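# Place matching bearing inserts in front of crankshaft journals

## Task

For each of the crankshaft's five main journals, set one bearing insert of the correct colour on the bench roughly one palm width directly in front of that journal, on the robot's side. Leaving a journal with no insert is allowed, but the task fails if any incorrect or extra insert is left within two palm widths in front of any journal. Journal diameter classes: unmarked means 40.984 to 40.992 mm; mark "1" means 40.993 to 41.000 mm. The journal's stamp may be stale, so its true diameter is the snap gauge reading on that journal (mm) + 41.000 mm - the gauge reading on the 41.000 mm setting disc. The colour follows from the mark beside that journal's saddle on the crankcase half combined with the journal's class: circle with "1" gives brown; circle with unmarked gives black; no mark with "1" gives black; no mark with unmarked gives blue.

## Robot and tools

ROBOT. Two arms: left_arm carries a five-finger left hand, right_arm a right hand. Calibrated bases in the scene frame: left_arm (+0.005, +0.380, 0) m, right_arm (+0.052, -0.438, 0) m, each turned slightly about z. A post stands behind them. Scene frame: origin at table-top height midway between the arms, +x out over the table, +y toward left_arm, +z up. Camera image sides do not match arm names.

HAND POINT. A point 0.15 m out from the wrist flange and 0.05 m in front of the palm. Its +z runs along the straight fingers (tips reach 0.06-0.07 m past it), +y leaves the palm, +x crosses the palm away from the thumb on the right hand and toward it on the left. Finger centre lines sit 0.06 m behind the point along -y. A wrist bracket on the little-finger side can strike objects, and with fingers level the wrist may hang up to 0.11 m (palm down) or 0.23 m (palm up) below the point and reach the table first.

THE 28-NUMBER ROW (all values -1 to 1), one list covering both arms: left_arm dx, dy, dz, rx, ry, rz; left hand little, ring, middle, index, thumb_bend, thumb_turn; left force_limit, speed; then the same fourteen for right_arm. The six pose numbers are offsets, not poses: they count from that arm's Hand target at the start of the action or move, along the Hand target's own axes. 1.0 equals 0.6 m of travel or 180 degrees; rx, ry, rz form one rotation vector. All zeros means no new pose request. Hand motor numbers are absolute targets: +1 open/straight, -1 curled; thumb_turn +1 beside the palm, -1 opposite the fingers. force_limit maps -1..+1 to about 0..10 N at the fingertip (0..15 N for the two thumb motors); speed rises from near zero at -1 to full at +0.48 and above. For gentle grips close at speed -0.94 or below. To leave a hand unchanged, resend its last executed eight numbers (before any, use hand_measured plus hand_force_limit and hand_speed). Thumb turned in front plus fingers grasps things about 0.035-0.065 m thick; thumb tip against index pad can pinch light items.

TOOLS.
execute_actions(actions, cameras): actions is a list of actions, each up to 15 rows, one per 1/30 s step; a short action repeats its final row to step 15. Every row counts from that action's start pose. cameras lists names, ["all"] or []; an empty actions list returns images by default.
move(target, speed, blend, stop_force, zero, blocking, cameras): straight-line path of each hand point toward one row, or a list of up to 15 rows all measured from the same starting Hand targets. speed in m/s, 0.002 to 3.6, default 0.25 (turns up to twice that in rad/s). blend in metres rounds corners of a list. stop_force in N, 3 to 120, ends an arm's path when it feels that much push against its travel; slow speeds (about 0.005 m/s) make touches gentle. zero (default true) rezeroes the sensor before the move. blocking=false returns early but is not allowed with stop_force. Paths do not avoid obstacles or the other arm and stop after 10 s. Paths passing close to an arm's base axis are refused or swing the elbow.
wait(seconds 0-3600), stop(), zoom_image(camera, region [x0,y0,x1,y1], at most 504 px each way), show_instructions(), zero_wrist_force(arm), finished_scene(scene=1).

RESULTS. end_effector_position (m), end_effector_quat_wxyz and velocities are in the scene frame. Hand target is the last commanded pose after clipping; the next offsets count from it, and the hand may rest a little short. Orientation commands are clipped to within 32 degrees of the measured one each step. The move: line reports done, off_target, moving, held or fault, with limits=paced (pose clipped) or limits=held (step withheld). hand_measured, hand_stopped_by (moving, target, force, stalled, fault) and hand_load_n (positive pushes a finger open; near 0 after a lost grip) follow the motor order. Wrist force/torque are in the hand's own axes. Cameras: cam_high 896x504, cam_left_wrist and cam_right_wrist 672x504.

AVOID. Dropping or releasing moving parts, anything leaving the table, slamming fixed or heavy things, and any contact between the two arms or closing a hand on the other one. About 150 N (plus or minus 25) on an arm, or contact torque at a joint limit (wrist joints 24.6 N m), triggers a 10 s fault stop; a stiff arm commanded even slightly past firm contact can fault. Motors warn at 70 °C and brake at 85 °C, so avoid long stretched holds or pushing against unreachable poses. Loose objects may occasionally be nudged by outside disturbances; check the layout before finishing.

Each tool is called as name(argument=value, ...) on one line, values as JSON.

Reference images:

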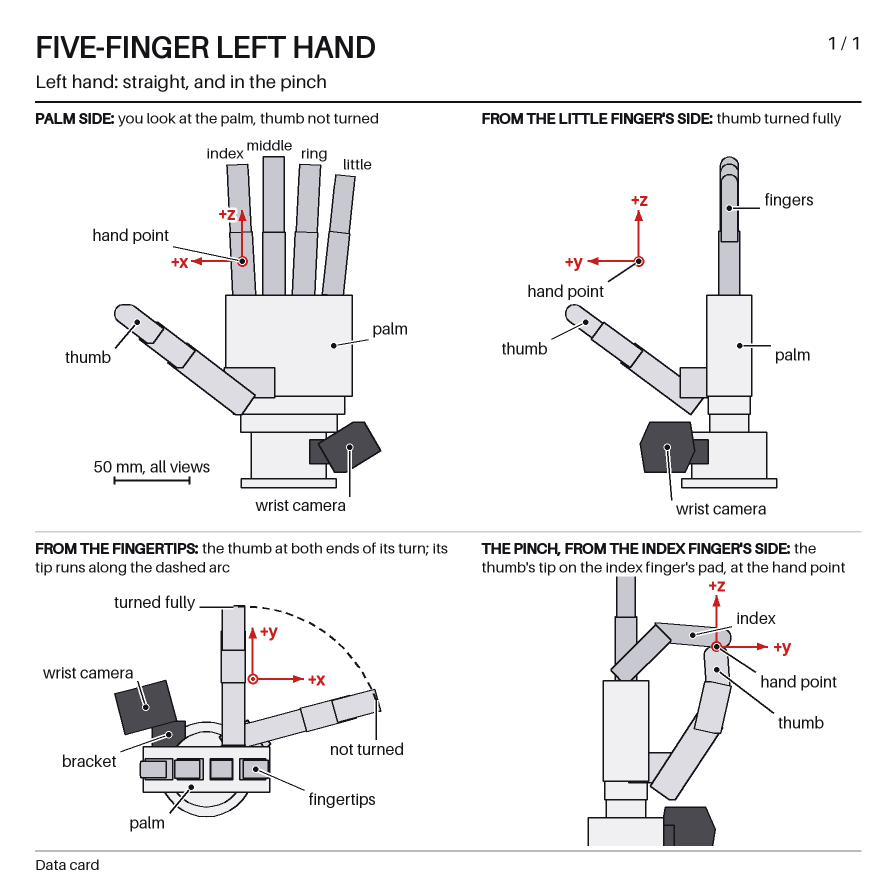

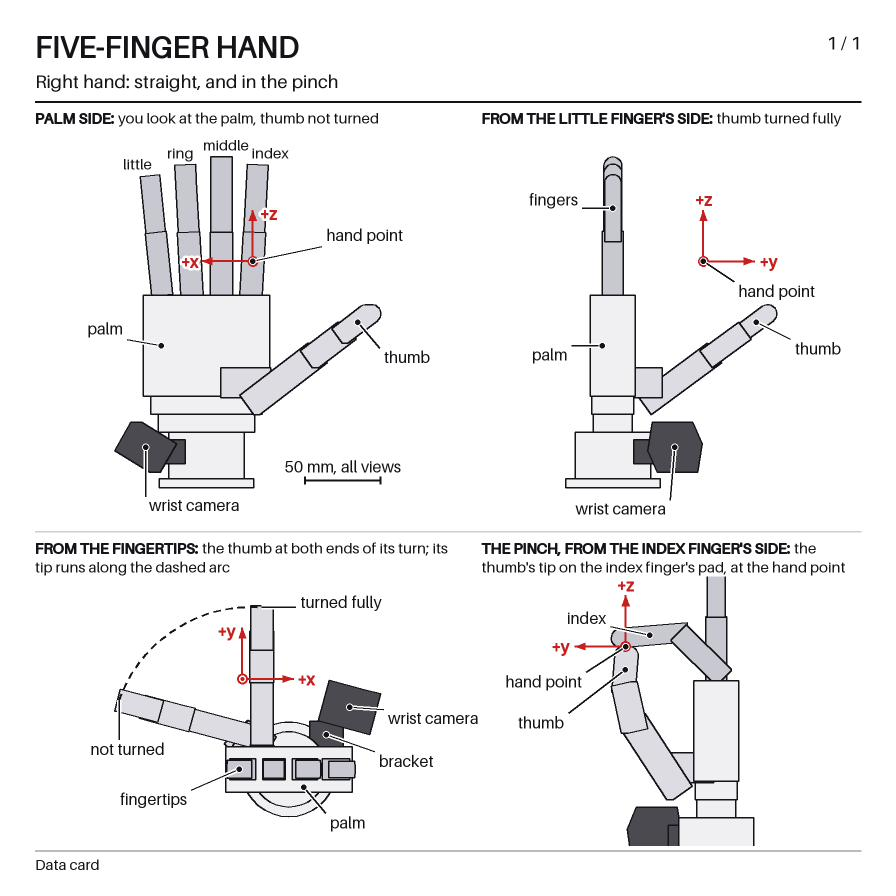

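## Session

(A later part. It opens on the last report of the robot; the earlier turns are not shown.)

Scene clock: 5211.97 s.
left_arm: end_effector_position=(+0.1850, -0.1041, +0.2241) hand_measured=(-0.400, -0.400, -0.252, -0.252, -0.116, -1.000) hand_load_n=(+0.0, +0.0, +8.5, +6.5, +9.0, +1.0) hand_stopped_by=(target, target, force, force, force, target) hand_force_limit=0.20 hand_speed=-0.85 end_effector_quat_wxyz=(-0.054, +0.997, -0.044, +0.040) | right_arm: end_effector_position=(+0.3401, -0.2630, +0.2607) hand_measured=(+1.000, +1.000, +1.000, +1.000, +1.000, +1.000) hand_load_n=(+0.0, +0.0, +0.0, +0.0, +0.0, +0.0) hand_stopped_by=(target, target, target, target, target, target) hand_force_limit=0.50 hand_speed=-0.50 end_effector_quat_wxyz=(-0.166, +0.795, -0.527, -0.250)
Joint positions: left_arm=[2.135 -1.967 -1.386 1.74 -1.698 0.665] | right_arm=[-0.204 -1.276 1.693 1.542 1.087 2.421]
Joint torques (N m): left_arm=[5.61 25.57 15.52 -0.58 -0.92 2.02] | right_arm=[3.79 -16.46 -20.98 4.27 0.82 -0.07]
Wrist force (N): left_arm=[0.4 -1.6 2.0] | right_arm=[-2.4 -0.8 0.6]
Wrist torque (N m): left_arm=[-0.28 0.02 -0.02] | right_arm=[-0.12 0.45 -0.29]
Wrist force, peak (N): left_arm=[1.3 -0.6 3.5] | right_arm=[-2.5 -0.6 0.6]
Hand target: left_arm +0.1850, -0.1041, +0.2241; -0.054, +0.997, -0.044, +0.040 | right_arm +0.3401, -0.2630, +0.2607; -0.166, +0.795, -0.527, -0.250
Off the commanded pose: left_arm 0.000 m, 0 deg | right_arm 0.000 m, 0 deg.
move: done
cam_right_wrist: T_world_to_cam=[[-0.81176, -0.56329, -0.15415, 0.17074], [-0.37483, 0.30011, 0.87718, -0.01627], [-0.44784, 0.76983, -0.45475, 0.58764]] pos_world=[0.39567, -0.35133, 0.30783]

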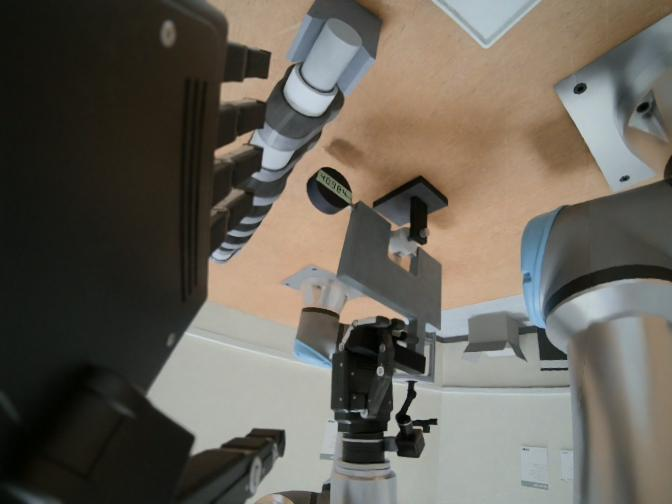

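move(target=[0,0,0,0,0,-0.0056,-0.4,-0.4,-0.4,-0.4,-0.25,-1,0.2,-0.85,0,0,0,0,0,0,1,1,1,1,1,1,0.5,-0.5], speed=0.01, cameras=["cam_right_wrist"])

zoom_image(camera="cam_right_wrist", region=[300, 160, 360, 220])

Scene clock: 5219.50 s.
left_arm: end_effector_position=(+0.1850, -0.1041, +0.2241) hand_measured=(-0.400, -0.400, -0.252, -0.252, -0.116, -1.000) hand_load_n=(+0.0, +0.0, +8.0, +6.5, +9.0, +1.0) hand_stopped_by=(target, target, force, force, force, target) hand_force_limit=0.20 hand_speed=-0.85 end_effector_quat_wxyz=(-0.054, +0.997, -0.036, +0.040) | right_arm: end_effector_position=(+0.3401, -0.2630, +0.2607) hand_measured=(+1.000, +1.000, +1.000, +1.000, +1.000, +1.000) hand_load_n=(+0.0, +0.0, +0.0, +0.0, +0.0, +0.0) hand_stopped_by=(target, target, target, target, target, target) hand_force_limit=0.50 hand_speed=-0.50 end_effector_quat_wxyz=(-0.166, +0.795, -0.527, -0.250)
Joint positions: left_arm=[2.132 -1.967 -1.386 1.74 -1.698 0.644] | right_arm=[-0.204 -1.276 1.693 1.542 1.087 2.421]
Joint torques (N m): left_arm=[-5.93 25.02 25.18 -5.21 1.54 0.71] | right_arm=[3.04 -15.56 -22.07 4.27 0.55 0.1]
Wrist force (N): left_arm=[0.3 -1.6 2.1] | right_arm=[-2.2 -0.8 0.4]
Wrist torque (N m): left_arm=[-0.29 0.03 0.14] | right_arm=[-0.12 0.42 -0.28]
Wrist force, peak (N): left_arm=[0.1 -2.0 2.4] | right_arm=[-2.4 -0.7 0.4]
Hand target: left_arm +0.1850, -0.1041, +0.2241; -0.054, +0.997, -0.036, +0.040 | right_arm +0.3401, -0.2630, +0.2607; -0.166, +0.795, -0.527, -0.250
Off the commanded pose: left_arm 0.000 m, 0 deg | right_arm 0.000 m, 0 deg.
move: done
cam_right_wrist: T_world_to_cam=[[-0.81176, -0.56329, -0.15415, 0.17074], [-0.37483, 0.30011, 0.87718, -0.01627], [-0.44784, 0.76983, -0.45475, 0.58764]] pos_world=[0.39567, -0.35133, 0.30783]

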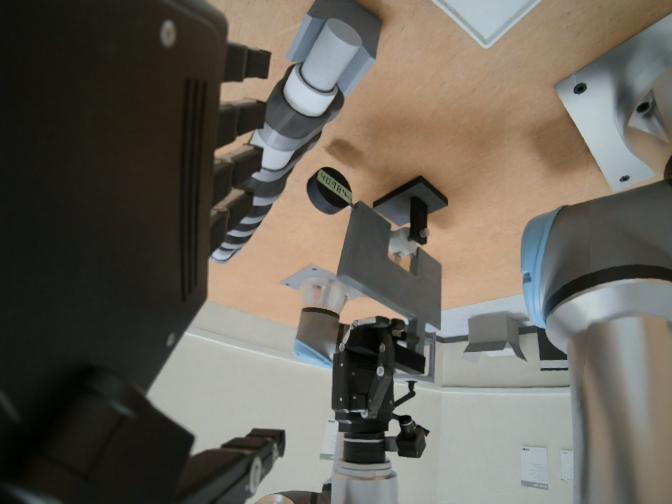

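Scaled by 8.400 from the camera's image (finer frame: 960x720).

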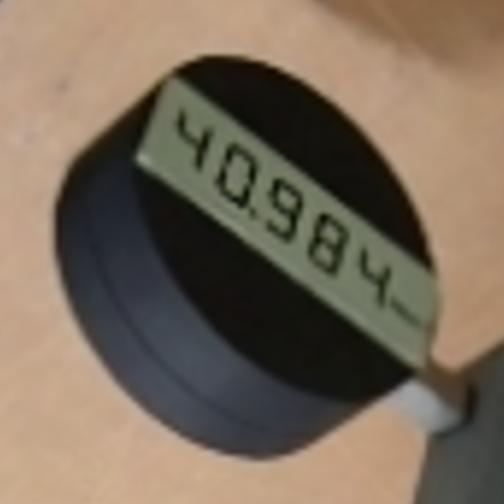

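move(target=[0,0,0,0,0,0.0112,-0.4,-0.4,-0.4,-0.4,-0.25,-1,0.2,-0.85,0,0,0,0,0,0,1,1,1,1,1,1,0.5,-0.5], speed=0.01, cameras=["cam_right_wrist"])

zoom_image(camera="cam_right_wrist", region=[300, 160, 360, 220])

Scene clock: 5227.27 s.
left_arm: end_effector_position=(+0.1850, -0.1041, +0.2241) hand_measured=(-0.400, -0.400, -0.252, -0.252, -0.116, -1.000) hand_load_n=(+0.0, +0.0, +8.0, +6.5, +9.0, +1.0) hand_stopped_by=(target, target, force, force, force, target) hand_force_limit=0.20 hand_speed=-0.85 end_effector_quat_wxyz=(-0.055, +0.996, -0.053, +0.039) | right_arm: end_effector_position=(+0.3401, -0.2630, +0.2607) hand_measured=(+1.000, +1.000, +1.000, +1.000, +1.000, +1.000) hand_load_n=(+0.0, +0.0, +0.0, +0.0, +0.0, +0.0) hand_stopped_by=(target, target, target, target, target, target) hand_force_limit=0.50 hand_speed=-0.50 end_effector_quat_wxyz=(-0.166, +0.795, -0.527, -0.250)
Joint positions: left_arm=[2.137 -1.966 -1.386 1.74 -1.699 0.685] | right_arm=[-0.204 -1.276 1.693 1.542 1.087 2.421]
Joint torques (N m): left_arm=[2.37 41.54 11.62 0.51 -2.47 -0.65] | right_arm=[2.29 -16.37 -21.5 4.26 0.69 0.2]
Wrist force (N): left_arm=[-1.3 -1.5 5.1] | right_arm=[-2.1 -0.7 0.5]
Wrist torque (N m): left_arm=[-0.41 0.12 -0.13] | right_arm=[-0.11 0.40 -0.27]
Wrist force, peak (N): left_arm=[-1.5 -1.4 5.1] | right_arm=[-2.3 -0.9 0.6]
Hand target: left_arm +0.1850, -0.1041, +0.2241; -0.055, +0.996, -0.053, +0.039 | right_arm +0.3401, -0.2630, +0.2607; -0.166, +0.795, -0.527, -0.250
Off the commanded pose: left_arm 0.000 m, 0 deg | right_arm 0.000 m, 0 deg.
move: done
cam_right_wrist: T_world_to_cam=[[-0.81176, -0.56329, -0.15415, 0.17074], [-0.37483, 0.30011, 0.87718, -0.01627], [-0.44784, 0.76983, -0.45475, 0.58764]] pos_world=[0.39567, -0.35133, 0.30783]

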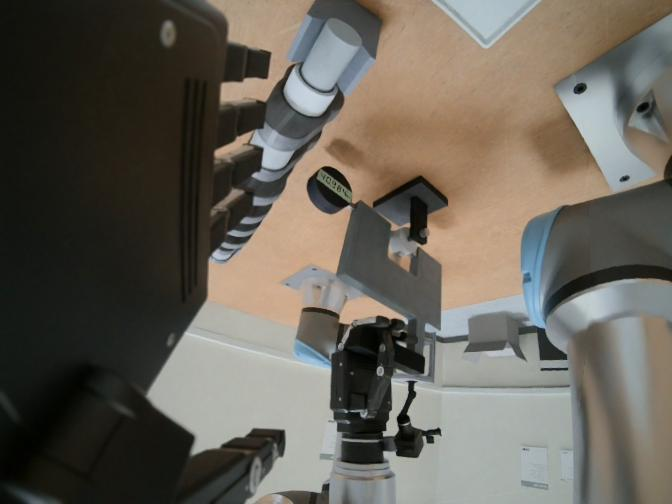

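Scaled by 8.400 from the camera's image (finer frame: 960x720).

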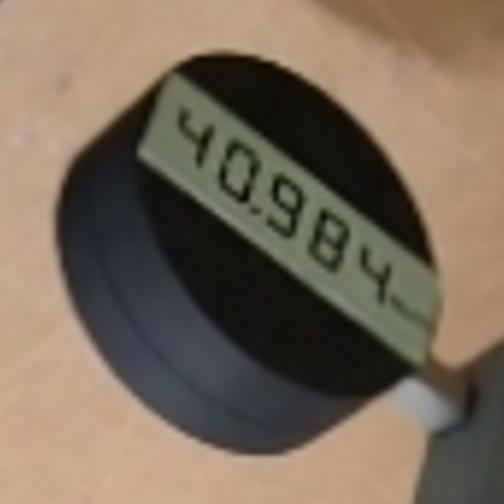

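move(target=[0.01,-0.0148,-0.1323,0,0,0,-0.4,-0.4,-0.4,-0.4,-0.25,-1,0.2,-0.85,0,0,0,0,0,0,1,1,1,1,1,1,0.5,-0.5], speed=0.025, cameras=["cam_right_wrist"])

zoom_image(camera="cam_right_wrist", region=[290, 150, 490, 430])

Scene clock: 5277.97 s.
left_arm: end_effector_position=(+0.1852, -0.1042, +0.3044) hand_measured=(-0.400, -0.400, -0.252, -0.252, -0.116, -1.000) hand_load_n=(+0.0, +4.5, +8.0, +6.5, +9.0, +1.0) hand_stopped_by=(target, target, force, force, force, target) hand_force_limit=0.20 hand_speed=-0.85 end_effector_quat_wxyz=(-0.055, +0.996, -0.053, +0.039) end_effector_velocity=(+0.000, +0.000, -0.002) end_effector_angular_velocity=(-0.001, -0.003, -0.001) | right_arm: end_effector_position=(+0.3401, -0.2630, +0.2607) hand_measured=(+1.000, +1.000, +1.000, +1.000, +1.000, +1.000) hand_load_n=(+0.0, +0.0, +0.0, +0.0, +0.0, +0.0) hand_stopped_by=(target, target, target, target, target, target) hand_force_limit=0.50 hand_speed=-0.50 end_effector_quat_wxyz=(-0.166, +0.795, -0.527, -0.250)
Joint positions: left_arm=[2.138 -1.945 -1.21 1.542 -1.699 0.685] | right_arm=[-0.204 -1.276 1.693 1.542 1.087 2.421]
Joint velocities: left_arm=[0 0 -0.005 0.008 -0.001 0] | right_arm=[within noise]
Joint torques (N m): left_arm=[4.63 38.17 9.39 -0.23 0.78 1.25] | right_arm=[1.32 -16.8 -21.87 4.2 0.34 0.66]
Wrist force (N): left_arm=[-0.5 -0.3 11.6] | right_arm=[-2.3 -0.8 0.5]
Wrist torque (N m): left_arm=[-0.57 0.29 -0.07] | right_arm=[-0.13 0.43 -0.28]
Wrist force, peak (N): left_arm=[-2.1 -0.3 18.5] | right_arm=[-2.4 -0.9 0.6]
Hand target: left_arm +0.1852, -0.1043, +0.3042; -0.055, +0.996, -0.053, +0.039 | right_arm +0.3401, -0.2630, +0.2607; -0.166, +0.795, -0.527, -0.250
Off the commanded pose: left_arm 0.000 m, 0 deg | right_arm 0.000 m, 0 deg.
move: done
cam_right_wrist: T_world_to_cam=[[-0.81176, -0.56329, -0.15415, 0.17074], [-0.37483, 0.30011, 0.87718, -0.01627], [-0.44784, 0.76983, -0.45475, 0.58764]] pos_world=[0.39567, -0.35133, 0.30783]

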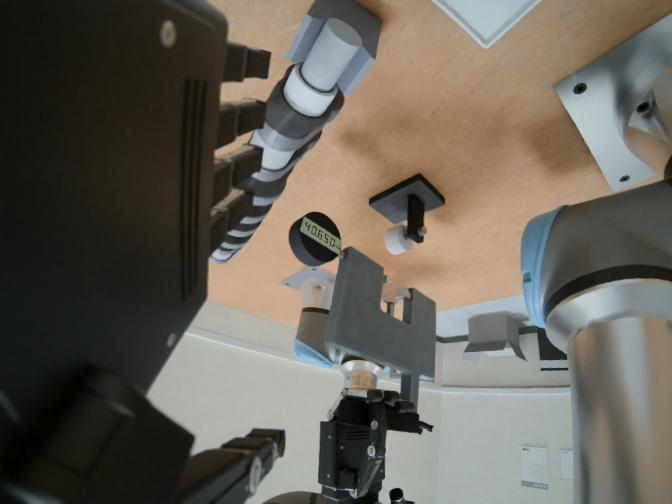

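Scaled by 1.800 from the camera's image (finer frame: 960x720).

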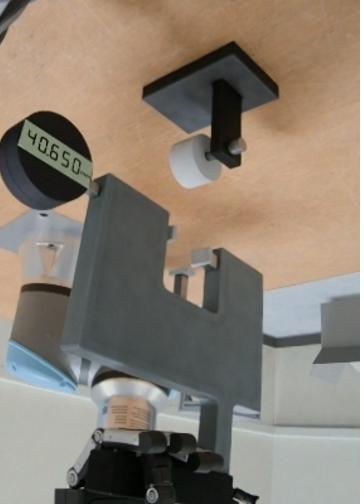

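move(target=[[0.1517,-0.0587,-0.0763,0,0,-0.02,-0.4,-0.4,-0.4,-0.4,-0.25,-1,0.2,-0.85,-0.0105,-0.2325,-0.003,0,0.0833,0,1,1,1,1,1,1,0.5,-0.5],[0.3528,-0.1558,0.0333,0,0,-0.04,-0.4,-0.4,-0.4,-0.4,-0.25,-1,0.2,-0.85,-0.0105,-0.2325,-0.003,0,0.0833,0,1,1,1,1,1,1,0.5,-0.5]], speed=0.1, blend=[0.03,0], cameras=["cam_high","cam_right_wrist"])

Scene clock: 5345.30 s.
left_arm: end_effector_position=(+0.4062, -0.0332, +0.3103) hand_measured=(-0.400, -0.400, -0.252, -0.252, -0.116, -1.000) hand_load_n=(+0.0, +4.5, +8.0, +6.5, +9.0, +1.0) hand_stopped_by=(target, target, force, force, force, target) hand_force_limit=0.20 hand_speed=-0.85 end_effector_quat_wxyz=(-0.052, +0.998, +0.009, +0.043) | right_arm: end_effector_position=(+0.4670, -0.2049, +0.2657) hand_measured=(+1.000, +1.000, +1.000, +1.000, +1.000, +1.000) hand_load_n=(+0.0, +0.0, +0.0, +0.0, -0.5, +0.0) hand_stopped_by=(target, target, target, target, target, target) hand_force_limit=0.50 hand_speed=-0.50 end_effector_quat_wxyz=(-0.096, +0.821, -0.544, -0.145)
Joint positions: left_arm=[2.559 -2.077 -0.99 1.511 -1.704 0.985] | right_arm=[0.055 -1.001 1.11 1.591 1.246 2.756]
Joint torques (N m): left_arm=[2.83 46.01 12.37 -5.91 1.5 -1.36] | right_arm=[-6.98 -54.37 -11.88 1.03 -2.48 -1.3]
Wrist force (N): left_arm=[-0.4 -1.6 11.4] | right_arm=[-2.2 -1.0 0.2]
Wrist torque (N m): left_arm=[-0.69 0.21 0.15] | right_arm=[-0.15 0.41 -0.25]
Wrist force, peak (N): left_arm=[1.7 -1.4 12.4] | right_arm=[-2.3 -1.2 0.5]
Hand target: left_arm +0.4062, -0.0332, +0.3103; -0.052, +0.998, +0.009, +0.043 | right_arm +0.4670, -0.2049, +0.2657; -0.096, +0.821, -0.544, -0.145
Off the commanded pose: left_arm 0.000 m, 0 deg | right_arm 0.000 m, 0 deg.
move: done
cam_right_wrist: T_world_to_cam=[[-0.79887, -0.59375, -0.09626, 0.27955], [-0.45751, 0.4959, 0.73808, 0.12514], [-0.3905, 0.63367, -0.66781, 0.60401]] pos_world=[0.51644, -0.27882, 0.33791]

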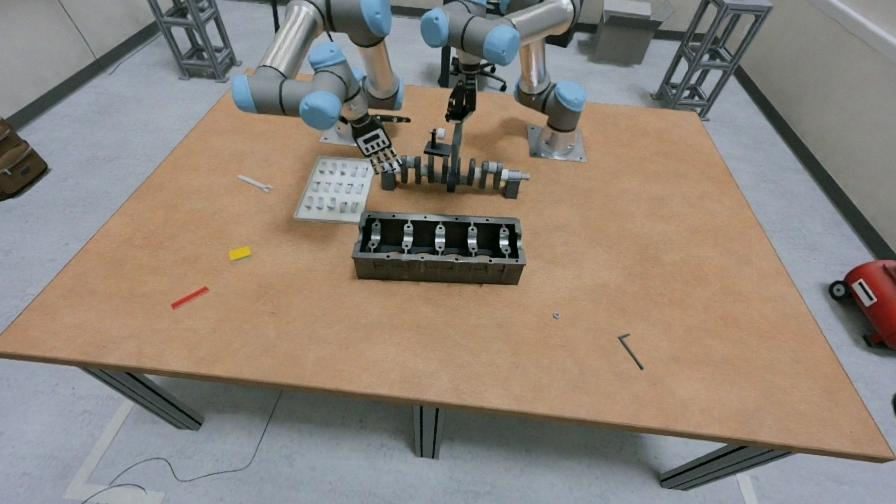

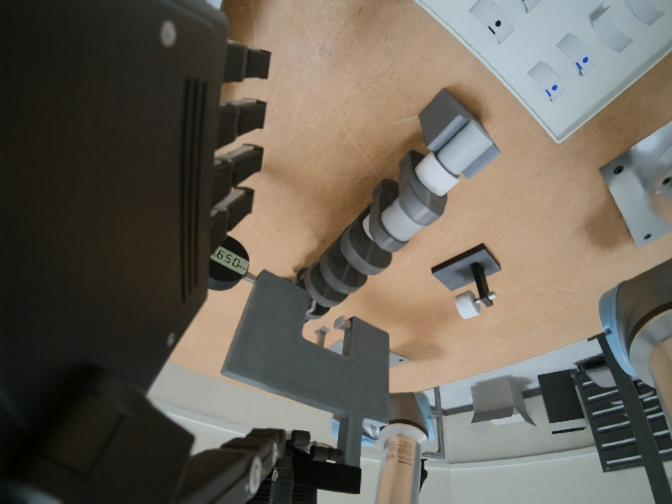

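move(target=[0,0,0,0,0,0,-0.4,-0.4,-0.4,-0.4,-0.25,-1,0.2,-0.85,-0.033,-0.0938,-0.0057,-0.0285,0,-0.0783,1,1,1,1,1,1,0.5,-0.5], speed=0.1, cameras=["cam_right_wrist"])

zoom_image(camera="cam_right_wrist", region=[230, 60, 480, 400])

Scene clock: 5406.63 s.
left_arm: end_effector_position=(+0.4062, -0.0332, +0.3103) hand_measured=(-0.400, -0.400, -0.252, -0.252, -0.116, -1.000) hand_load_n=(+0.0, +4.5, +8.0, +6.5, +9.0, +1.0) hand_stopped_by=(target, target, force, force, force, target) hand_force_limit=0.20 hand_speed=-0.85 end_effector_quat_wxyz=(-0.052, +0.998, +0.009, +0.043) | right_arm: end_effector_position=(+0.5120, -0.1670, +0.2756) hand_measured=(+1.000, +1.000, +1.000, +1.000, +1.000, +1.000) hand_load_n=(+0.0, +0.0, +0.0, +0.0, +0.0, +0.0) hand_stopped_by=(target, target, target, target, target, target) hand_force_limit=0.50 hand_speed=-0.50 end_effector_quat_wxyz=(-0.076, +0.885, -0.433, -0.156)
Joint positions: left_arm=[2.56 -2.077 -0.99 1.511 -1.704 0.985] | right_arm=[0.163 -0.751 0.675 1.826 1.27 2.597]
Joint torques (N m): left_arm=[5.43 49 14.02 -4.74 -1.4 1.3] | right_arm=[-4.91 -51.83 -23.08 3.19 -1.99 -0.41]
Wrist force (N): left_arm=[-0.7 -0.5 11.5] | right_arm=[-1.6 -1.2 0.3]
Wrist torque (N m): left_arm=[-0.58 0.30 0.09] | right_arm=[-0.20 0.32 -0.26]
Wrist force, peak (N): left_arm=[0.1 -1.0 12.0] | right_arm=[-1.9 -2.0 0.4]
Hand target: left_arm +0.4062, -0.0332, +0.3103; -0.052, +0.998, +0.009, +0.043 | right_arm +0.5120, -0.1670, +0.2757; -0.076, +0.885, -0.433, -0.156
Off the commanded pose: left_arm 0.000 m, 0 deg | right_arm 0.000 m, 0 deg.
move: done
cam_right_wrist: T_world_to_cam=[[-0.61804, -0.78026, -0.09599, 0.21526], [-0.57006, 0.36073, 0.73818, 0.15465], [-0.54134, 0.51094, -0.66774, 0.66089]] pos_world=[0.57896, -0.22551, 0.34781]

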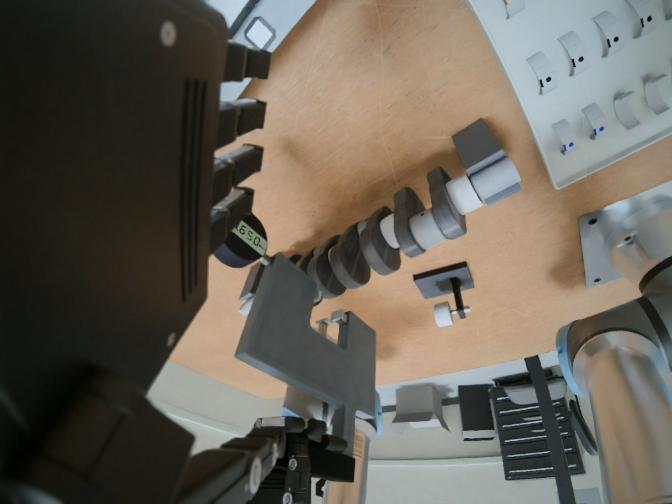

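Scaled by 1.482 from the camera's image (finer frame: 960x720).

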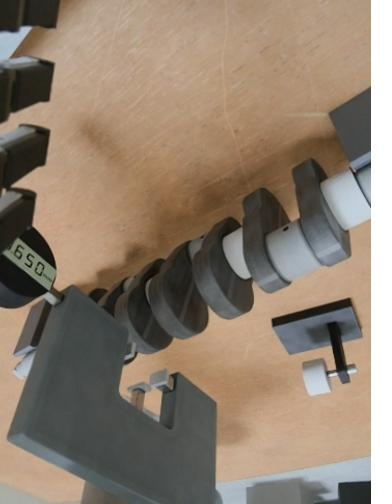

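zoom_image(camera="cam_right_wrist", region=[360, 130, 530, 300])

Scaled by 2.965 from the camera's image (finer frame: 960x720).

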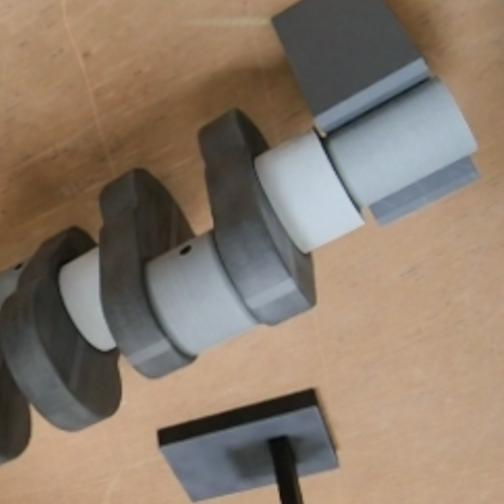

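move(target=[[-0.0104,-0.0404,-0.064,0,0,0,-0.4,-0.4,-0.4,-0.4,-0.25,-1,0.2,-0.85,0,0,0,0,0,0,1,1,1,1,1,1,0.5,-0.5],[-0.1953,-0.4017,-0.0763,0,0,0,-0.4,-0.4,-0.4,-0.4,-0.25,-1,0.2,-0.85,0,0,0,0,0,0,1,1,1,1,1,1,0.5,-0.5]], speed=0.1, blend=[0.02,0], cameras=[])

move(target=[0,0,0,0,0,0,-0.4,-0.4,-0.4,-0.4,-0.25,-1,0.2,-0.85,-0.3868,0.0897,0.0052,0.0368,0.1065,0.2075,1,1,1,1,1,1,0.5,-0.5], speed=0.12, cameras=["cam_right_wrist","cam_high"])

zoom_image(camera="cam_right_wrist", region=[230, 0, 450, 250])

Scene clock: 5506.00 s.
left_arm: end_effector_position=(+0.2801, +0.2000, +0.3704) hand_measured=(-0.400, -0.400, -0.252, -0.252, -0.116, -1.000) hand_load_n=(+0.0, +5.0, +8.0, +6.5, +9.5, +1.0) hand_stopped_by=(target, target, force, force, force, target) hand_force_limit=0.20 hand_speed=-0.85 end_effector_quat_wxyz=(-0.052, +0.998, +0.009, +0.042) | right_arm: end_effector_position=(+0.5120, -0.1670, +0.2757) hand_measured=(+1.000, +1.000, +1.000, +1.000, +1.000, +1.000) hand_load_n=(+0.0, +0.0, +0.0, +0.0, +0.0, +0.0) hand_stopped_by=(target, target, target, target, target, target) hand_force_limit=0.50 hand_speed=-0.50 end_effector_quat_wxyz=(-0.076, +0.885, -0.433, -0.156)
Joint positions: left_arm=[3.068 -1.429 -1.594 1.53 -1.68 1.496] | right_arm=[0.163 -0.751 0.675 1.826 1.27 2.596]
Joint torques (N m): left_arm=[3.67 19.69 18.94 -0.26 -1.35 1.36] | right_arm=[-7.21 -61.72 -11.37 1.64 -2.35 -0.47]
Wrist force (N): left_arm=[-0.3 -0.9 11.5] | right_arm=[-1.5 -1.2 0.4]
Wrist torque (N m): left_arm=[-0.57 0.27 0.13] | right_arm=[-0.21 0.31 -0.26]
Wrist force, peak (N): left_arm=[-0.1 1.1 13.7] | right_arm=[-1.7 -1.4 0.4]
Hand target: left_arm +0.2801, +0.2001, +0.3704; -0.052, +0.998, +0.009, +0.043 | right_arm +0.5120, -0.1670, +0.2757; -0.076, +0.885, -0.433, -0.156
Off the commanded pose: left_arm 0.000 m, 0 deg | right_arm 0.000 m, 0 deg.
move: done

Scene clock: 5509.57 s.
left_arm: end_effector_position=(+0.2801, +0.2001, +0.3704) hand_measured=(-0.400, -0.400, -0.252, -0.252, -0.116, -1.000) hand_load_n=(+0.0, +4.5, +8.5, +6.5, +9.0, +0.5) hand_stopped_by=(target, target, force, force, force, target) hand_force_limit=0.20 hand_speed=-0.85 end_effector_quat_wxyz=(-0.052, +0.998, +0.009, +0.043) | right_arm: end_effector_position=(+0.3351, -0.0270, +0.3521) hand_measured=(+1.000, +1.000, +1.000, +1.000, +1.000, +1.000) hand_load_n=(+0.5, +0.0, +0.0, +0.0, +0.0, +0.0) hand_stopped_by=(target, target, target, target, target, target) hand_force_limit=0.50 hand_speed=-0.50 end_effector_quat_wxyz=(+0.000, +0.708, -0.706, +0.000)
Joint positions: left_arm=[3.068 -1.429 -1.594 1.53 -1.68 1.496] | right_arm=[0.593 -1.058 0.879 1.749 1.57 3.712]
Joint torques (N m): left_arm=[4.43 19.86 13.51 -4.43 -1.84 1.59] | right_arm=[6.19 -25.63 -11.51 1.26 -1.18 1.17]
Wrist force (N): left_arm=[-0.8 -0.6 11.4] | right_arm=[-1.8 -0.9 0.7]
Wrist torque (N m): left_arm=[-0.59 0.31 0.09] | right_arm=[-0.21 0.39 -0.12]
Wrist force, peak (N): left_arm=[-0.6 -1.0 11.9] | right_arm=[-2.2 -1.1 0.7]
Hand target: left_arm +0.2801, +0.2001, +0.3704; -0.052, +0.998, +0.009, +0.043 | right_arm +0.3350, -0.0270, +0.3521; +0.000, +0.708, -0.706, +0.000
Off the commanded pose: left_arm 0.000 m, 0 deg | right_arm 0.000 m, 0 deg.
move: done
cam_right_wrist: T_world_to_cam=[[-0.96625, -0.2574, -0.01036, 0.32307], [-0.23089, 0.84751, 0.47793, -0.06202], [-0.11424, 0.46419, -0.87833, 0.47442]] pos_world=[0.35204, -0.0845, 0.44969]
Images, in order (width x height): cam_high 896x504, cam_right_wrist 672x504.

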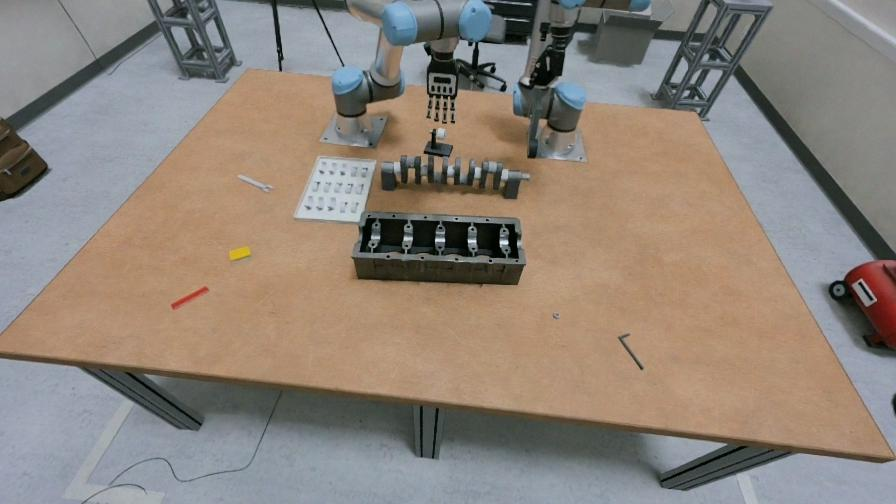

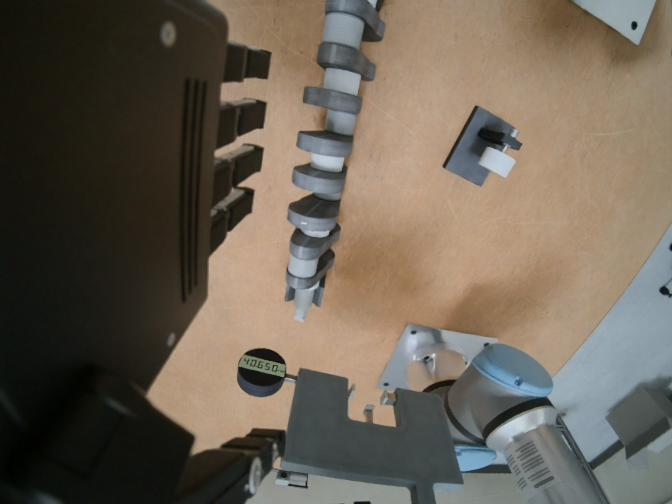

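Scaled by 2.016 from the camera's image (finer frame: 960x720).

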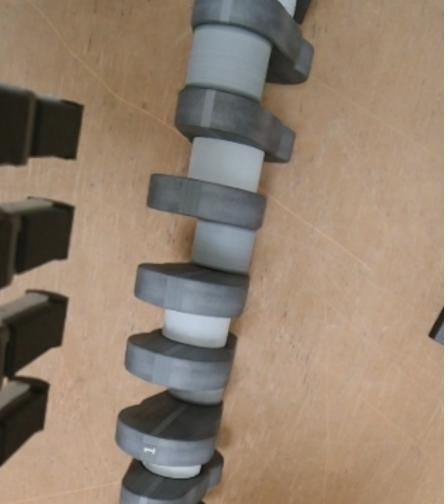

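zoom_image(camera="cam_right_wrist", region=[260, 120, 380, 330])

zoom_image(camera="cam_right_wrist", region=[280, 0, 400, 150])

Scaled by 2.400 from the camera's image (finer frame: 960x720).

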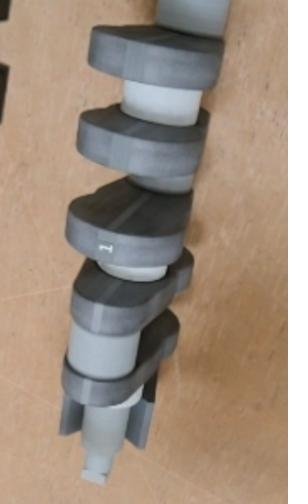

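Scaled by 3.360 from the camera's image (finer frame: 960x720).

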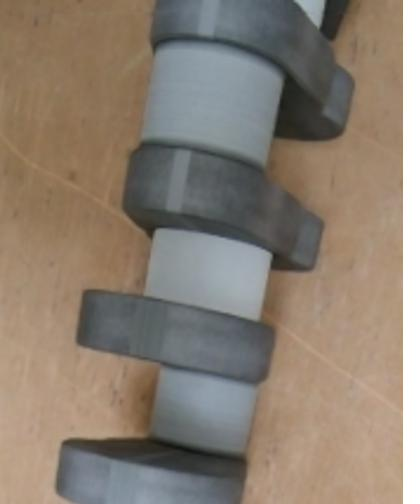

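move(target=[0,0,0,0,0,0,-0.4,-0.4,-0.4,-0.4,-0.25,-1,0.2,-0.85,0.2,-0.305,0.1273,-0.0368,-0.1065,-0.2075,1,1,1,1,1,1,0.5,-0.5], speed=0.12, cameras=["cam_right_wrist"])

zoom_image(camera="cam_right_wrist", region=[230, 120, 480, 370])

Scene clock: 5579.40 s.
left_arm: end_effector_position=(+0.2801, +0.2001, +0.3704) hand_measured=(-0.400, -0.400, -0.252, -0.252, -0.116, -1.000) hand_load_n=(+0.0, +4.5, +8.0, +6.5, +9.0, +1.0) hand_stopped_by=(target, target, force, force, force, target) hand_force_limit=0.20 hand_speed=-0.85 end_effector_quat_wxyz=(-0.052, +0.998, +0.009, +0.043) | right_arm: end_effector_position=(+0.5183, -0.1465, +0.2755) hand_measured=(+1.000, +1.000, +1.000, +1.000, +1.000, +1.000) hand_load_n=(+0.0, +0.0, +0.0, +0.0, +0.0, +0.0) hand_stopped_by=(target, target, target, target, target, target) hand_force_limit=0.50 hand_speed=-0.50 end_effector_quat_wxyz=(-0.076, +0.885, -0.433, -0.156)
Joint positions: left_arm=[3.068 -1.429 -1.594 1.53 -1.68 1.496] | right_arm=[0.194 -0.696 0.572 1.863 1.264 2.629]
Joint torques (N m): left_arm=[3.88 19.83 14.96 -5.85 -1.82 1.12] | right_arm=[1.48 -54.05 -24.59 2.19 1.47 -1.36]
Wrist force (N): left_arm=[-0.6 -0.5 11.4] | right_arm=[-1.9 -1.3 0.6]
Wrist torque (N m): left_arm=[-0.58 0.27 0.11] | right_arm=[-0.26 0.37 -0.27]
Wrist force, peak (N): left_arm=[-0.6 -0.4 11.8] | right_arm=[-2.1 -1.2 0.9]
Hand target: left_arm +0.2801, +0.2001, +0.3704; -0.052, +0.998, +0.009, +0.043 | right_arm +0.5183, -0.1465, +0.2755; -0.076, +0.885, -0.433, -0.156
Off the commanded pose: left_arm 0.000 m, 0 deg | right_arm 0.000 m, 0 deg.
move: done
cam_right_wrist: T_world_to_cam=[[-0.61817, -0.78015, -0.09605, 0.23517], [-0.56994, 0.36071, 0.73828, 0.15091], [-0.54132, 0.51113, -0.66762, 0.65373]] pos_world=[0.58527, -0.20511, 0.34761]

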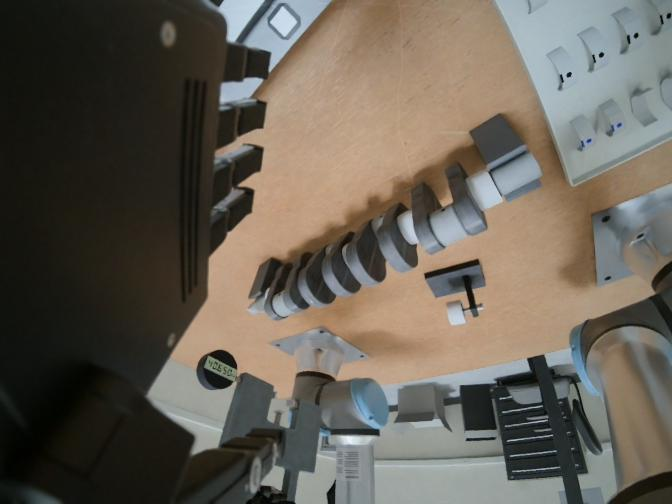

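Scaled by 2.016 from the camera's image (finer frame: 960x720).

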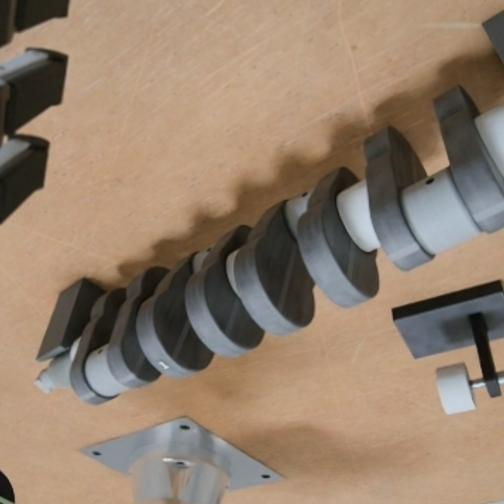

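move(target=[[0.21,0.4051,0.0268,0,0,0,-0.4,-0.4,-0.4,-0.4,-0.25,-1,0.2,-0.85,0,0,0,0,0,0,1,1,1,1,1,1,0.5,-0.5],[0.2042,0.412,0.0935,0,0,0,-0.4,-0.4,-0.4,-0.4,-0.25,-1,0.2,-0.85,0,0,0,0,0,0,1,1,1,1,1,1,0.5,-0.5]], speed=[0.12,0.05], blend=[0.01,0], cameras=["cam_right_wrist"])

zoom_image(camera="cam_right_wrist", region=[200, 170, 420, 390])

Scene clock: 5604.50 s.
left_arm: end_effector_position=(+0.4126, -0.0381, +0.3000) hand_measured=(-0.400, -0.400, -0.252, -0.252, -0.116, -1.000) hand_load_n=(+0.0, +5.0, +8.0, +6.5, +9.0, +1.0) hand_stopped_by=(target, target, force, force, force, target) hand_force_limit=0.20 hand_speed=-0.85 end_effector_quat_wxyz=(-0.052, +0.998, +0.009, +0.043) | right_arm: end_effector_position=(+0.5183, -0.1465, +0.2755) hand_measured=(+1.000, +1.000, +1.000, +1.000, +1.000, +1.000) hand_load_n=(+0.0, +0.0, +0.0, +0.0, +0.0, +0.0) hand_stopped_by=(target, target, target, target, target, target) hand_force_limit=0.50 hand_speed=-0.50 end_effector_quat_wxyz=(-0.076, +0.885, -0.433, -0.156)
Joint positions: left_arm=[2.558 -2.098 -0.984 1.526 -1.704 0.983] | right_arm=[0.194 -0.696 0.572 1.864 1.264 2.629]
Joint torques (N m): left_arm=[6.07 44.87 27.37 -6.26 1.5 1.8] | right_arm=[-6.43 -63.72 -10.6 1.4 1.27 0.01]
Wrist force (N): left_arm=[-0.6 -0.9 11.5] | right_arm=[-2.0 -1.2 0.6]
Wrist torque (N m): left_arm=[-0.63 0.29 -0.02] | right_arm=[-0.24 0.38 -0.25]
Wrist force, peak (N): left_arm=[-0.5 -0.5 12.5] | right_arm=[-2.1 -1.2 0.7]
Hand target: left_arm +0.4126, -0.0381, +0.2999; -0.052, +0.998, +0.009, +0.043 | right_arm +0.5183, -0.1465, +0.2755; -0.076, +0.885, -0.433, -0.156
Off the commanded pose: left_arm 0.000 m, 0 deg | right_arm 0.000 m, 0 deg.
move: done
cam_right_wrist: T_world_to_cam=[[-0.61801, -0.78027, -0.09614, 0.23509], [-0.57012, 0.36061, 0.73819, 0.15096], [-0.54132, 0.51102, -0.66771, 0.6538]] pos_world=[0.58527, -0.20511, 0.34771]

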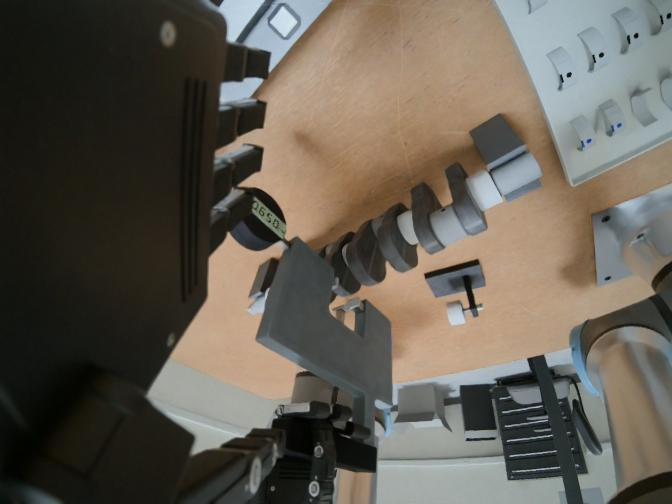

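Scaled by 2.291 from the camera's image (finer frame: 960x720).

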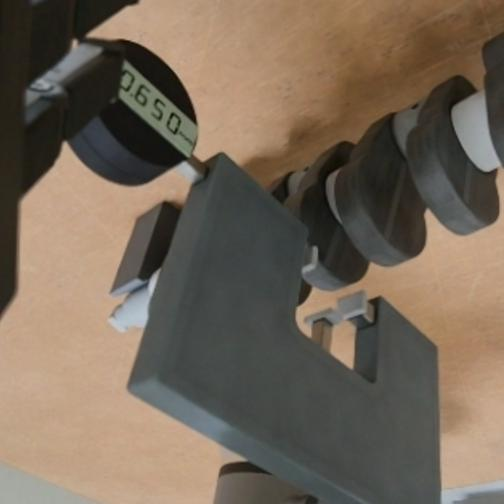

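zoom_image(camera="cam_right_wrist", region=[310, 200, 410, 300])

Scaled by 5.040 from the camera's image (finer frame: 960x720).

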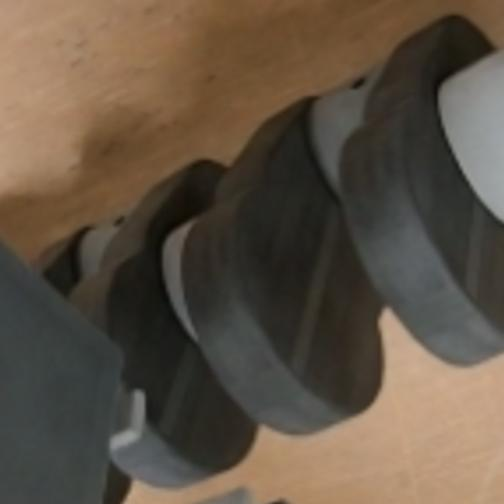

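move(target=[0,0,0,0,0,0,-0.4,-0.4,-0.4,-0.4,-0.25,-1,0.2,-0.85,0.0617,0.1122,-0.0302,0.0285,0,0.0785,1,1,1,1,1,1,0.5,-0.5], speed=0.12, cameras=["cam_right_wrist"])

zoom_image(camera="cam_right_wrist", region=[240, 120, 500, 400])

Scene clock: 5661.00 s.
left_arm: end_effector_position=(+0.4126, -0.0381, +0.2999) hand_measured=(-0.400, -0.400, -0.252, -0.252, -0.116, -1.000) hand_load_n=(+0.0, +4.5, +8.0, +6.5, +9.0, +1.0) hand_stopped_by=(target, target, force, force, force, target) hand_force_limit=0.20 hand_speed=-0.85 end_effector_quat_wxyz=(-0.052, +0.998, +0.009, +0.043) | right_arm: end_effector_position=(+0.4903, -0.2201, +0.2800) hand_measured=(+1.000, +1.000, +1.000, +1.000, +1.000, +1.000) hand_load_n=(+0.0, +0.0, +0.0, +0.0, +0.0, +0.0) hand_stopped_by=(target, target, target, target, target, target) hand_force_limit=0.50 hand_speed=-0.50 end_effector_quat_wxyz=(-0.096, +0.821, -0.545, -0.145)
Joint positions: left_arm=[2.558 -2.098 -0.984 1.526 -1.704 0.983] | right_arm=[0.025 -0.952 0.998 1.664 1.25 2.726]
Joint torques (N m): left_arm=[1.14 35.03 18.1 -1.23 1.4 -0.48] | right_arm=[-5.72 -37.44 -11.59 3.55 -0.6 -0.7]
Wrist force (N): left_arm=[-0.7 -0.6 11.5] | right_arm=[-1.7 -1.0 0.4]
Wrist torque (N m): left_arm=[-0.60 0.28 -0.04] | right_arm=[-0.17 0.35 -0.18]
Wrist force, peak (N): left_arm=[-0.6 -0.5 11.8] | right_arm=[-2.3 -2.0 1.0]
Hand target: left_arm +0.4126, -0.0381, +0.2999; -0.052, +0.998, +0.009, +0.043 | right_arm +0.4903, -0.2202, +0.2799; -0.096, +0.820, -0.545, -0.145
Off the commanded pose: left_arm 0.000 m, 0 deg | right_arm 0.000 m, 0 deg.
move: done
cam_right_wrist: T_world_to_cam=[[-0.79917, -0.59335, -0.09624, 0.29079], [-0.45724, 0.49613, 0.73809, 0.1327], [-0.3902, 0.63387, -0.6678, 0.63218]] pos_world=[0.53974, -0.29402, 0.35221]

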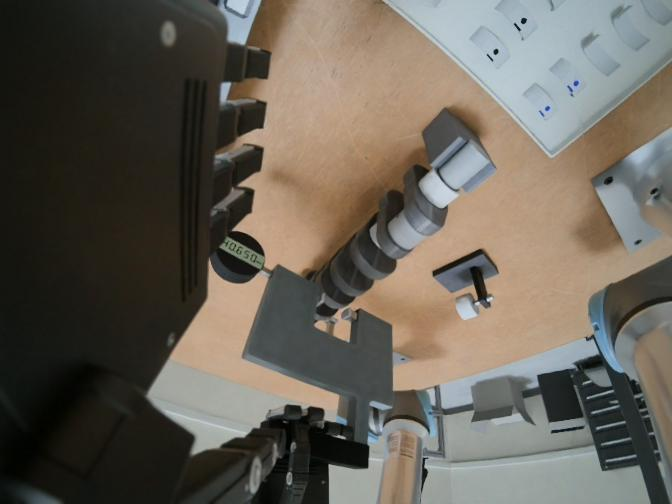

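Scaled by 1.800 from the camera's image (finer frame: 960x720).

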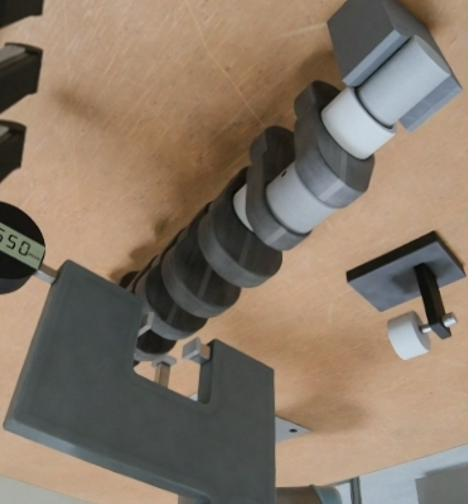

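move(target=[-0.0103,0.0146,0.0829,0,0,0,-0.4,-0.4,-0.4,-0.4,-0.25,-1,0.2,-0.85,0,0,0,0,0,0,1,1,1,1,1,1,0.5,-0.5], speed=0.02, stop_force=5, cameras=["cam_right_wrist"])

zoom_image(camera="cam_right_wrist", region=[240, 160, 440, 360])

Scene clock: 5717.87 s.
left_arm: end_effector_position=(+0.4121, -0.0391, +0.2861) hand_measured=(-0.400, -0.400, -0.252, -0.252, -0.116, -1.000) hand_load_n=(+0.0, +0.5, +8.5, +7.0, +9.0, +1.0) hand_stopped_by=(target, target, force, force, force, target) hand_force_limit=0.20 hand_speed=-0.85 end_effector_quat_wxyz=(-0.052, +0.998, +0.009, +0.043) | right_arm: end_effector_position=(+0.4903, -0.2202, +0.2799) hand_measured=(+1.000, +1.000, +1.000, +1.000, +1.000, +1.000) hand_load_n=(+0.0, +0.0, +0.0, +0.5, +0.0, +0.0) hand_stopped_by=(target, target, target, target, target, target) hand_force_limit=0.50 hand_speed=-0.50 end_effector_quat_wxyz=(-0.096, +0.820, -0.545, -0.145)
Joint positions: left_arm=[2.556 -2.098 -1.02 1.561 -1.704 0.981] | right_arm=[0.025 -0.952 0.998 1.664 1.25 2.726]
Joint torques (N m): left_arm=[5.03 33.85 14.94 0.37 -0.39 1.53] | right_arm=[-6.21 -29.33 -16.13 2.41 1.47 0.73]
Wrist force (N): left_arm=[-2.1 -0.8 9.5] | right_arm=[-1.7 -1.0 0.4]
Wrist torque (N m): left_arm=[-0.55 0.18 0.05] | right_arm=[-0.15 0.35 -0.19]
Wrist force, peak (N): left_arm=[-0.2 -0.4 11.9] | right_arm=[-1.9 -1.2 0.4]
Hand target: left_arm +0.4121, -0.0391, +0.2861; -0.052, +0.998, +0.009, +0.043 (not the last commanded pose) | right_arm +0.4903, -0.2202, +0.2799; -0.096, +0.820, -0.545, -0.145
Off the commanded pose: left_arm 0.037 m, 0 deg | right_arm 0.000 m, 0 deg.
move: contact (left_arm)
cam_right_wrist: T_world_to_cam=[[-0.79925, -0.59327, -0.09603, 0.29071], [-0.45708, 0.4963, 0.73808, 0.13279], [-0.39022, 0.63381, -0.66784, 0.63219]] pos_world=[0.53974, -0.29412, 0.35211]

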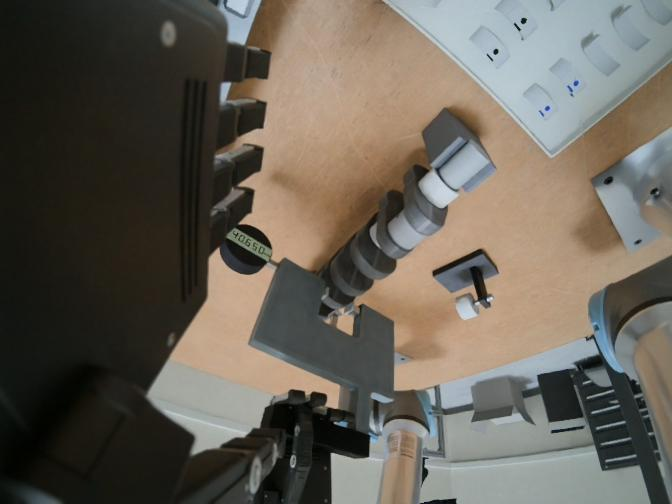

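Scaled by 2.520 from the camera's image (finer frame: 960x720).

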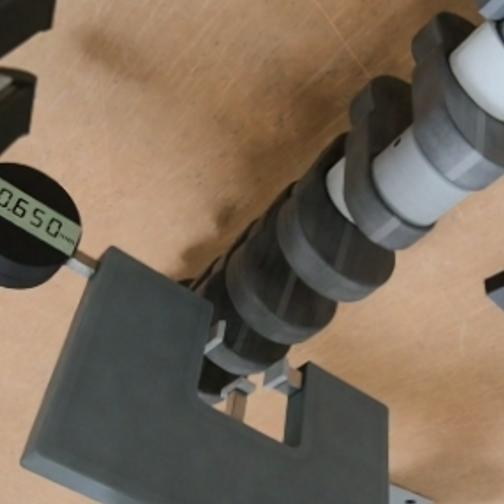

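move(target=[[0.0014,-0.0017,-0.0165,0,0,0,-0.4,-0.4,-0.4,-0.4,-0.25,-1,0.2,-0.85,0,0,0,0,0,0,1,1,1,1,1,1,0.5,-0.5],[0.0013,0.0115,-0.0179,0,0,0,-0.4,-0.4,-0.4,-0.4,-0.25,-1,0.2,-0.85,0,0,0,0,0,0,1,1,1,1,1,1,0.5,-0.5]], speed=0.02, cameras=[])

move(target=[-0.0065,0.0078,0.075,0,0,0,-0.4,-0.4,-0.4,-0.4,-0.25,-1,0.2,-0.85,0,0,0,0,0,0,1,1,1,1,1,1,0.5,-0.5], speed=0.015, stop_force=5, cameras=["cam_right_wrist"])

zoom_image(camera="cam_right_wrist", region=[240, 160, 440, 360])

Scene clock: 5739.93 s.
left_arm: end_effector_position=(+0.4121, -0.0472, +0.2960) hand_measured=(-0.400, -0.400, -0.252, -0.252, -0.116, -1.000) hand_load_n=(+0.0, +3.5, +8.0, +6.0, +9.0, +1.0) hand_stopped_by=(target, target, force, force, force, target) hand_force_limit=0.20 hand_speed=-0.85 end_effector_quat_wxyz=(-0.052, +0.998, +0.009, +0.042) end_effector_velocity=(-0.001, +0.002, +0.001) end_effector_angular_velocity=(+0.002, +0.001, +0.001) | right_arm: end_effector_position=(+0.4903, -0.2202, +0.2799) hand_measured=(+1.000, +1.000, +1.000, +1.000, +1.000, +1.000) hand_load_n=(+0.0, +0.0, +0.0, +0.0, -0.5, -0.5) hand_stopped_by=(target, target, target, target, target, target) hand_force_limit=0.50 hand_speed=-0.50 end_effector_quat_wxyz=(-0.096, +0.820, -0.545, -0.145)
Joint positions: left_arm=[2.543 -2.116 -0.966 1.524 -1.705 0.968] | right_arm=[0.025 -0.952 0.998 1.664 1.25 2.726]
Joint velocities: left_arm=[0.002 0.005 -0.005 -0.001 -0.001 0.001] | right_arm=[within noise]
Joint torques (N m): left_arm=[4.5 49.07 12.85 -2.49 -2.4 1.56] | right_arm=[-5.02 -30.33 -22.87 4.16 1.42 0.37]
Wrist force (N): left_arm=[-0.3 -1.2 11.3] | right_arm=[-1.6 -1.0 0.5]
Wrist torque (N m): left_arm=[-0.64 0.24 0.13] | right_arm=[-0.16 0.33 -0.18]
Wrist force, peak (N): left_arm=[-0.1 -0.5 11.7] | right_arm=[-1.8 -1.3 0.7]
Hand target: left_arm +0.4121, -0.0471, +0.2961; -0.052, +0.998, +0.009, +0.043 | right_arm +0.4903, -0.2202, +0.2799; -0.096, +0.820, -0.545, -0.145
Off the commanded pose: left_arm 0.000 m, 0 deg | right_arm 0.000 m, 0 deg.
move: done

Scene clock: 5743.83 s.
left_arm: end_effector_position=(+0.4121, -0.0471, +0.2506) hand_measured=(-0.400, -0.400, -0.252, -0.252, -0.116, -1.000) hand_load_n=(+0.5, +1.5, +8.5, +6.5, +9.0, +1.0) hand_stopped_by=(target, target, force, force, force, target) hand_force_limit=0.20 hand_speed=-0.85 end_effector_quat_wxyz=(-0.052, +0.998, +0.009, +0.043) | right_arm: end_effector_position=(+0.4903, -0.2202, +0.2799) hand_measured=(+1.000, +1.000, +1.000, +1.000, +1.000, +1.000) hand_load_n=(+0.0, +0.0, +0.0, +0.0, +0.0, +0.0) hand_stopped_by=(target, target, target, target, target, target) hand_force_limit=0.50 hand_speed=-0.50 end_effector_quat_wxyz=(-0.096, +0.820, -0.545, -0.145)
Joint positions: left_arm=[2.543 -2.116 -1.082 1.64 -1.705 0.968] | right_arm=[0.025 -0.952 0.998 1.664 1.25 2.726]
Joint torques (N m): left_arm=[-2.97 43.41 28 -5.63 -1.3 -0.29] | right_arm=[-2.78 -30.09 -22.72 4.12 1.41 0.06]
Wrist force (N): left_arm=[-2.4 -0.6 10.3] | right_arm=[-1.6 -1.1 0.5]
Wrist torque (N m): left_arm=[-0.56 0.23 0.02] | right_arm=[-0.18 0.34 -0.18]
Wrist force, peak (N): left_arm=[-0.7 -0.7 11.8] | right_arm=[-1.8 -1.2 0.6]
Hand target: left_arm +0.4121, -0.0471, +0.2506; -0.052, +0.998, +0.009, +0.043 | right_arm +0.4903, -0.2202, +0.2799; -0.096, +0.820, -0.545, -0.145
Off the commanded pose: left_arm 0.000 m, 0 deg | right_arm 0.000 m, 0 deg.
move: done
cam_right_wrist: T_world_to_cam=[[-0.79925, -0.59327, -0.09603, 0.29071], [-0.45708, 0.4963, 0.73808, 0.13279], [-0.39022, 0.63381, -0.66784, 0.63219]] pos_world=[0.53974, -0.29412, 0.35211]

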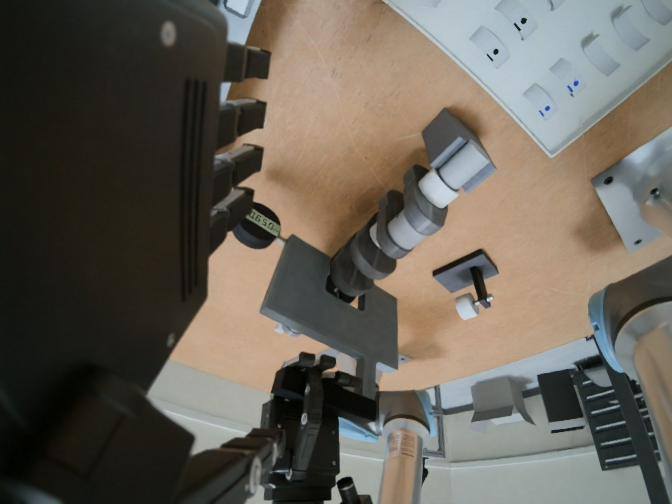

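Scaled by 2.520 from the camera's image (finer frame: 960x720).

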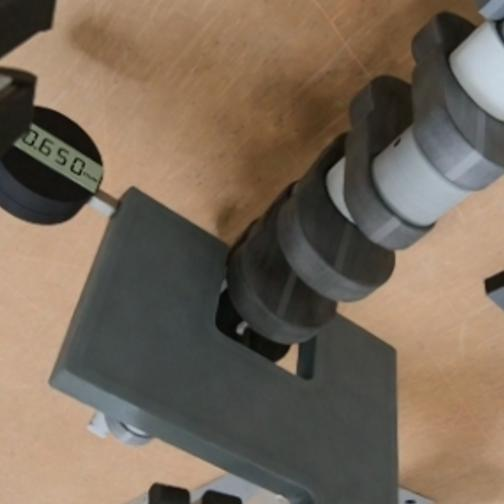

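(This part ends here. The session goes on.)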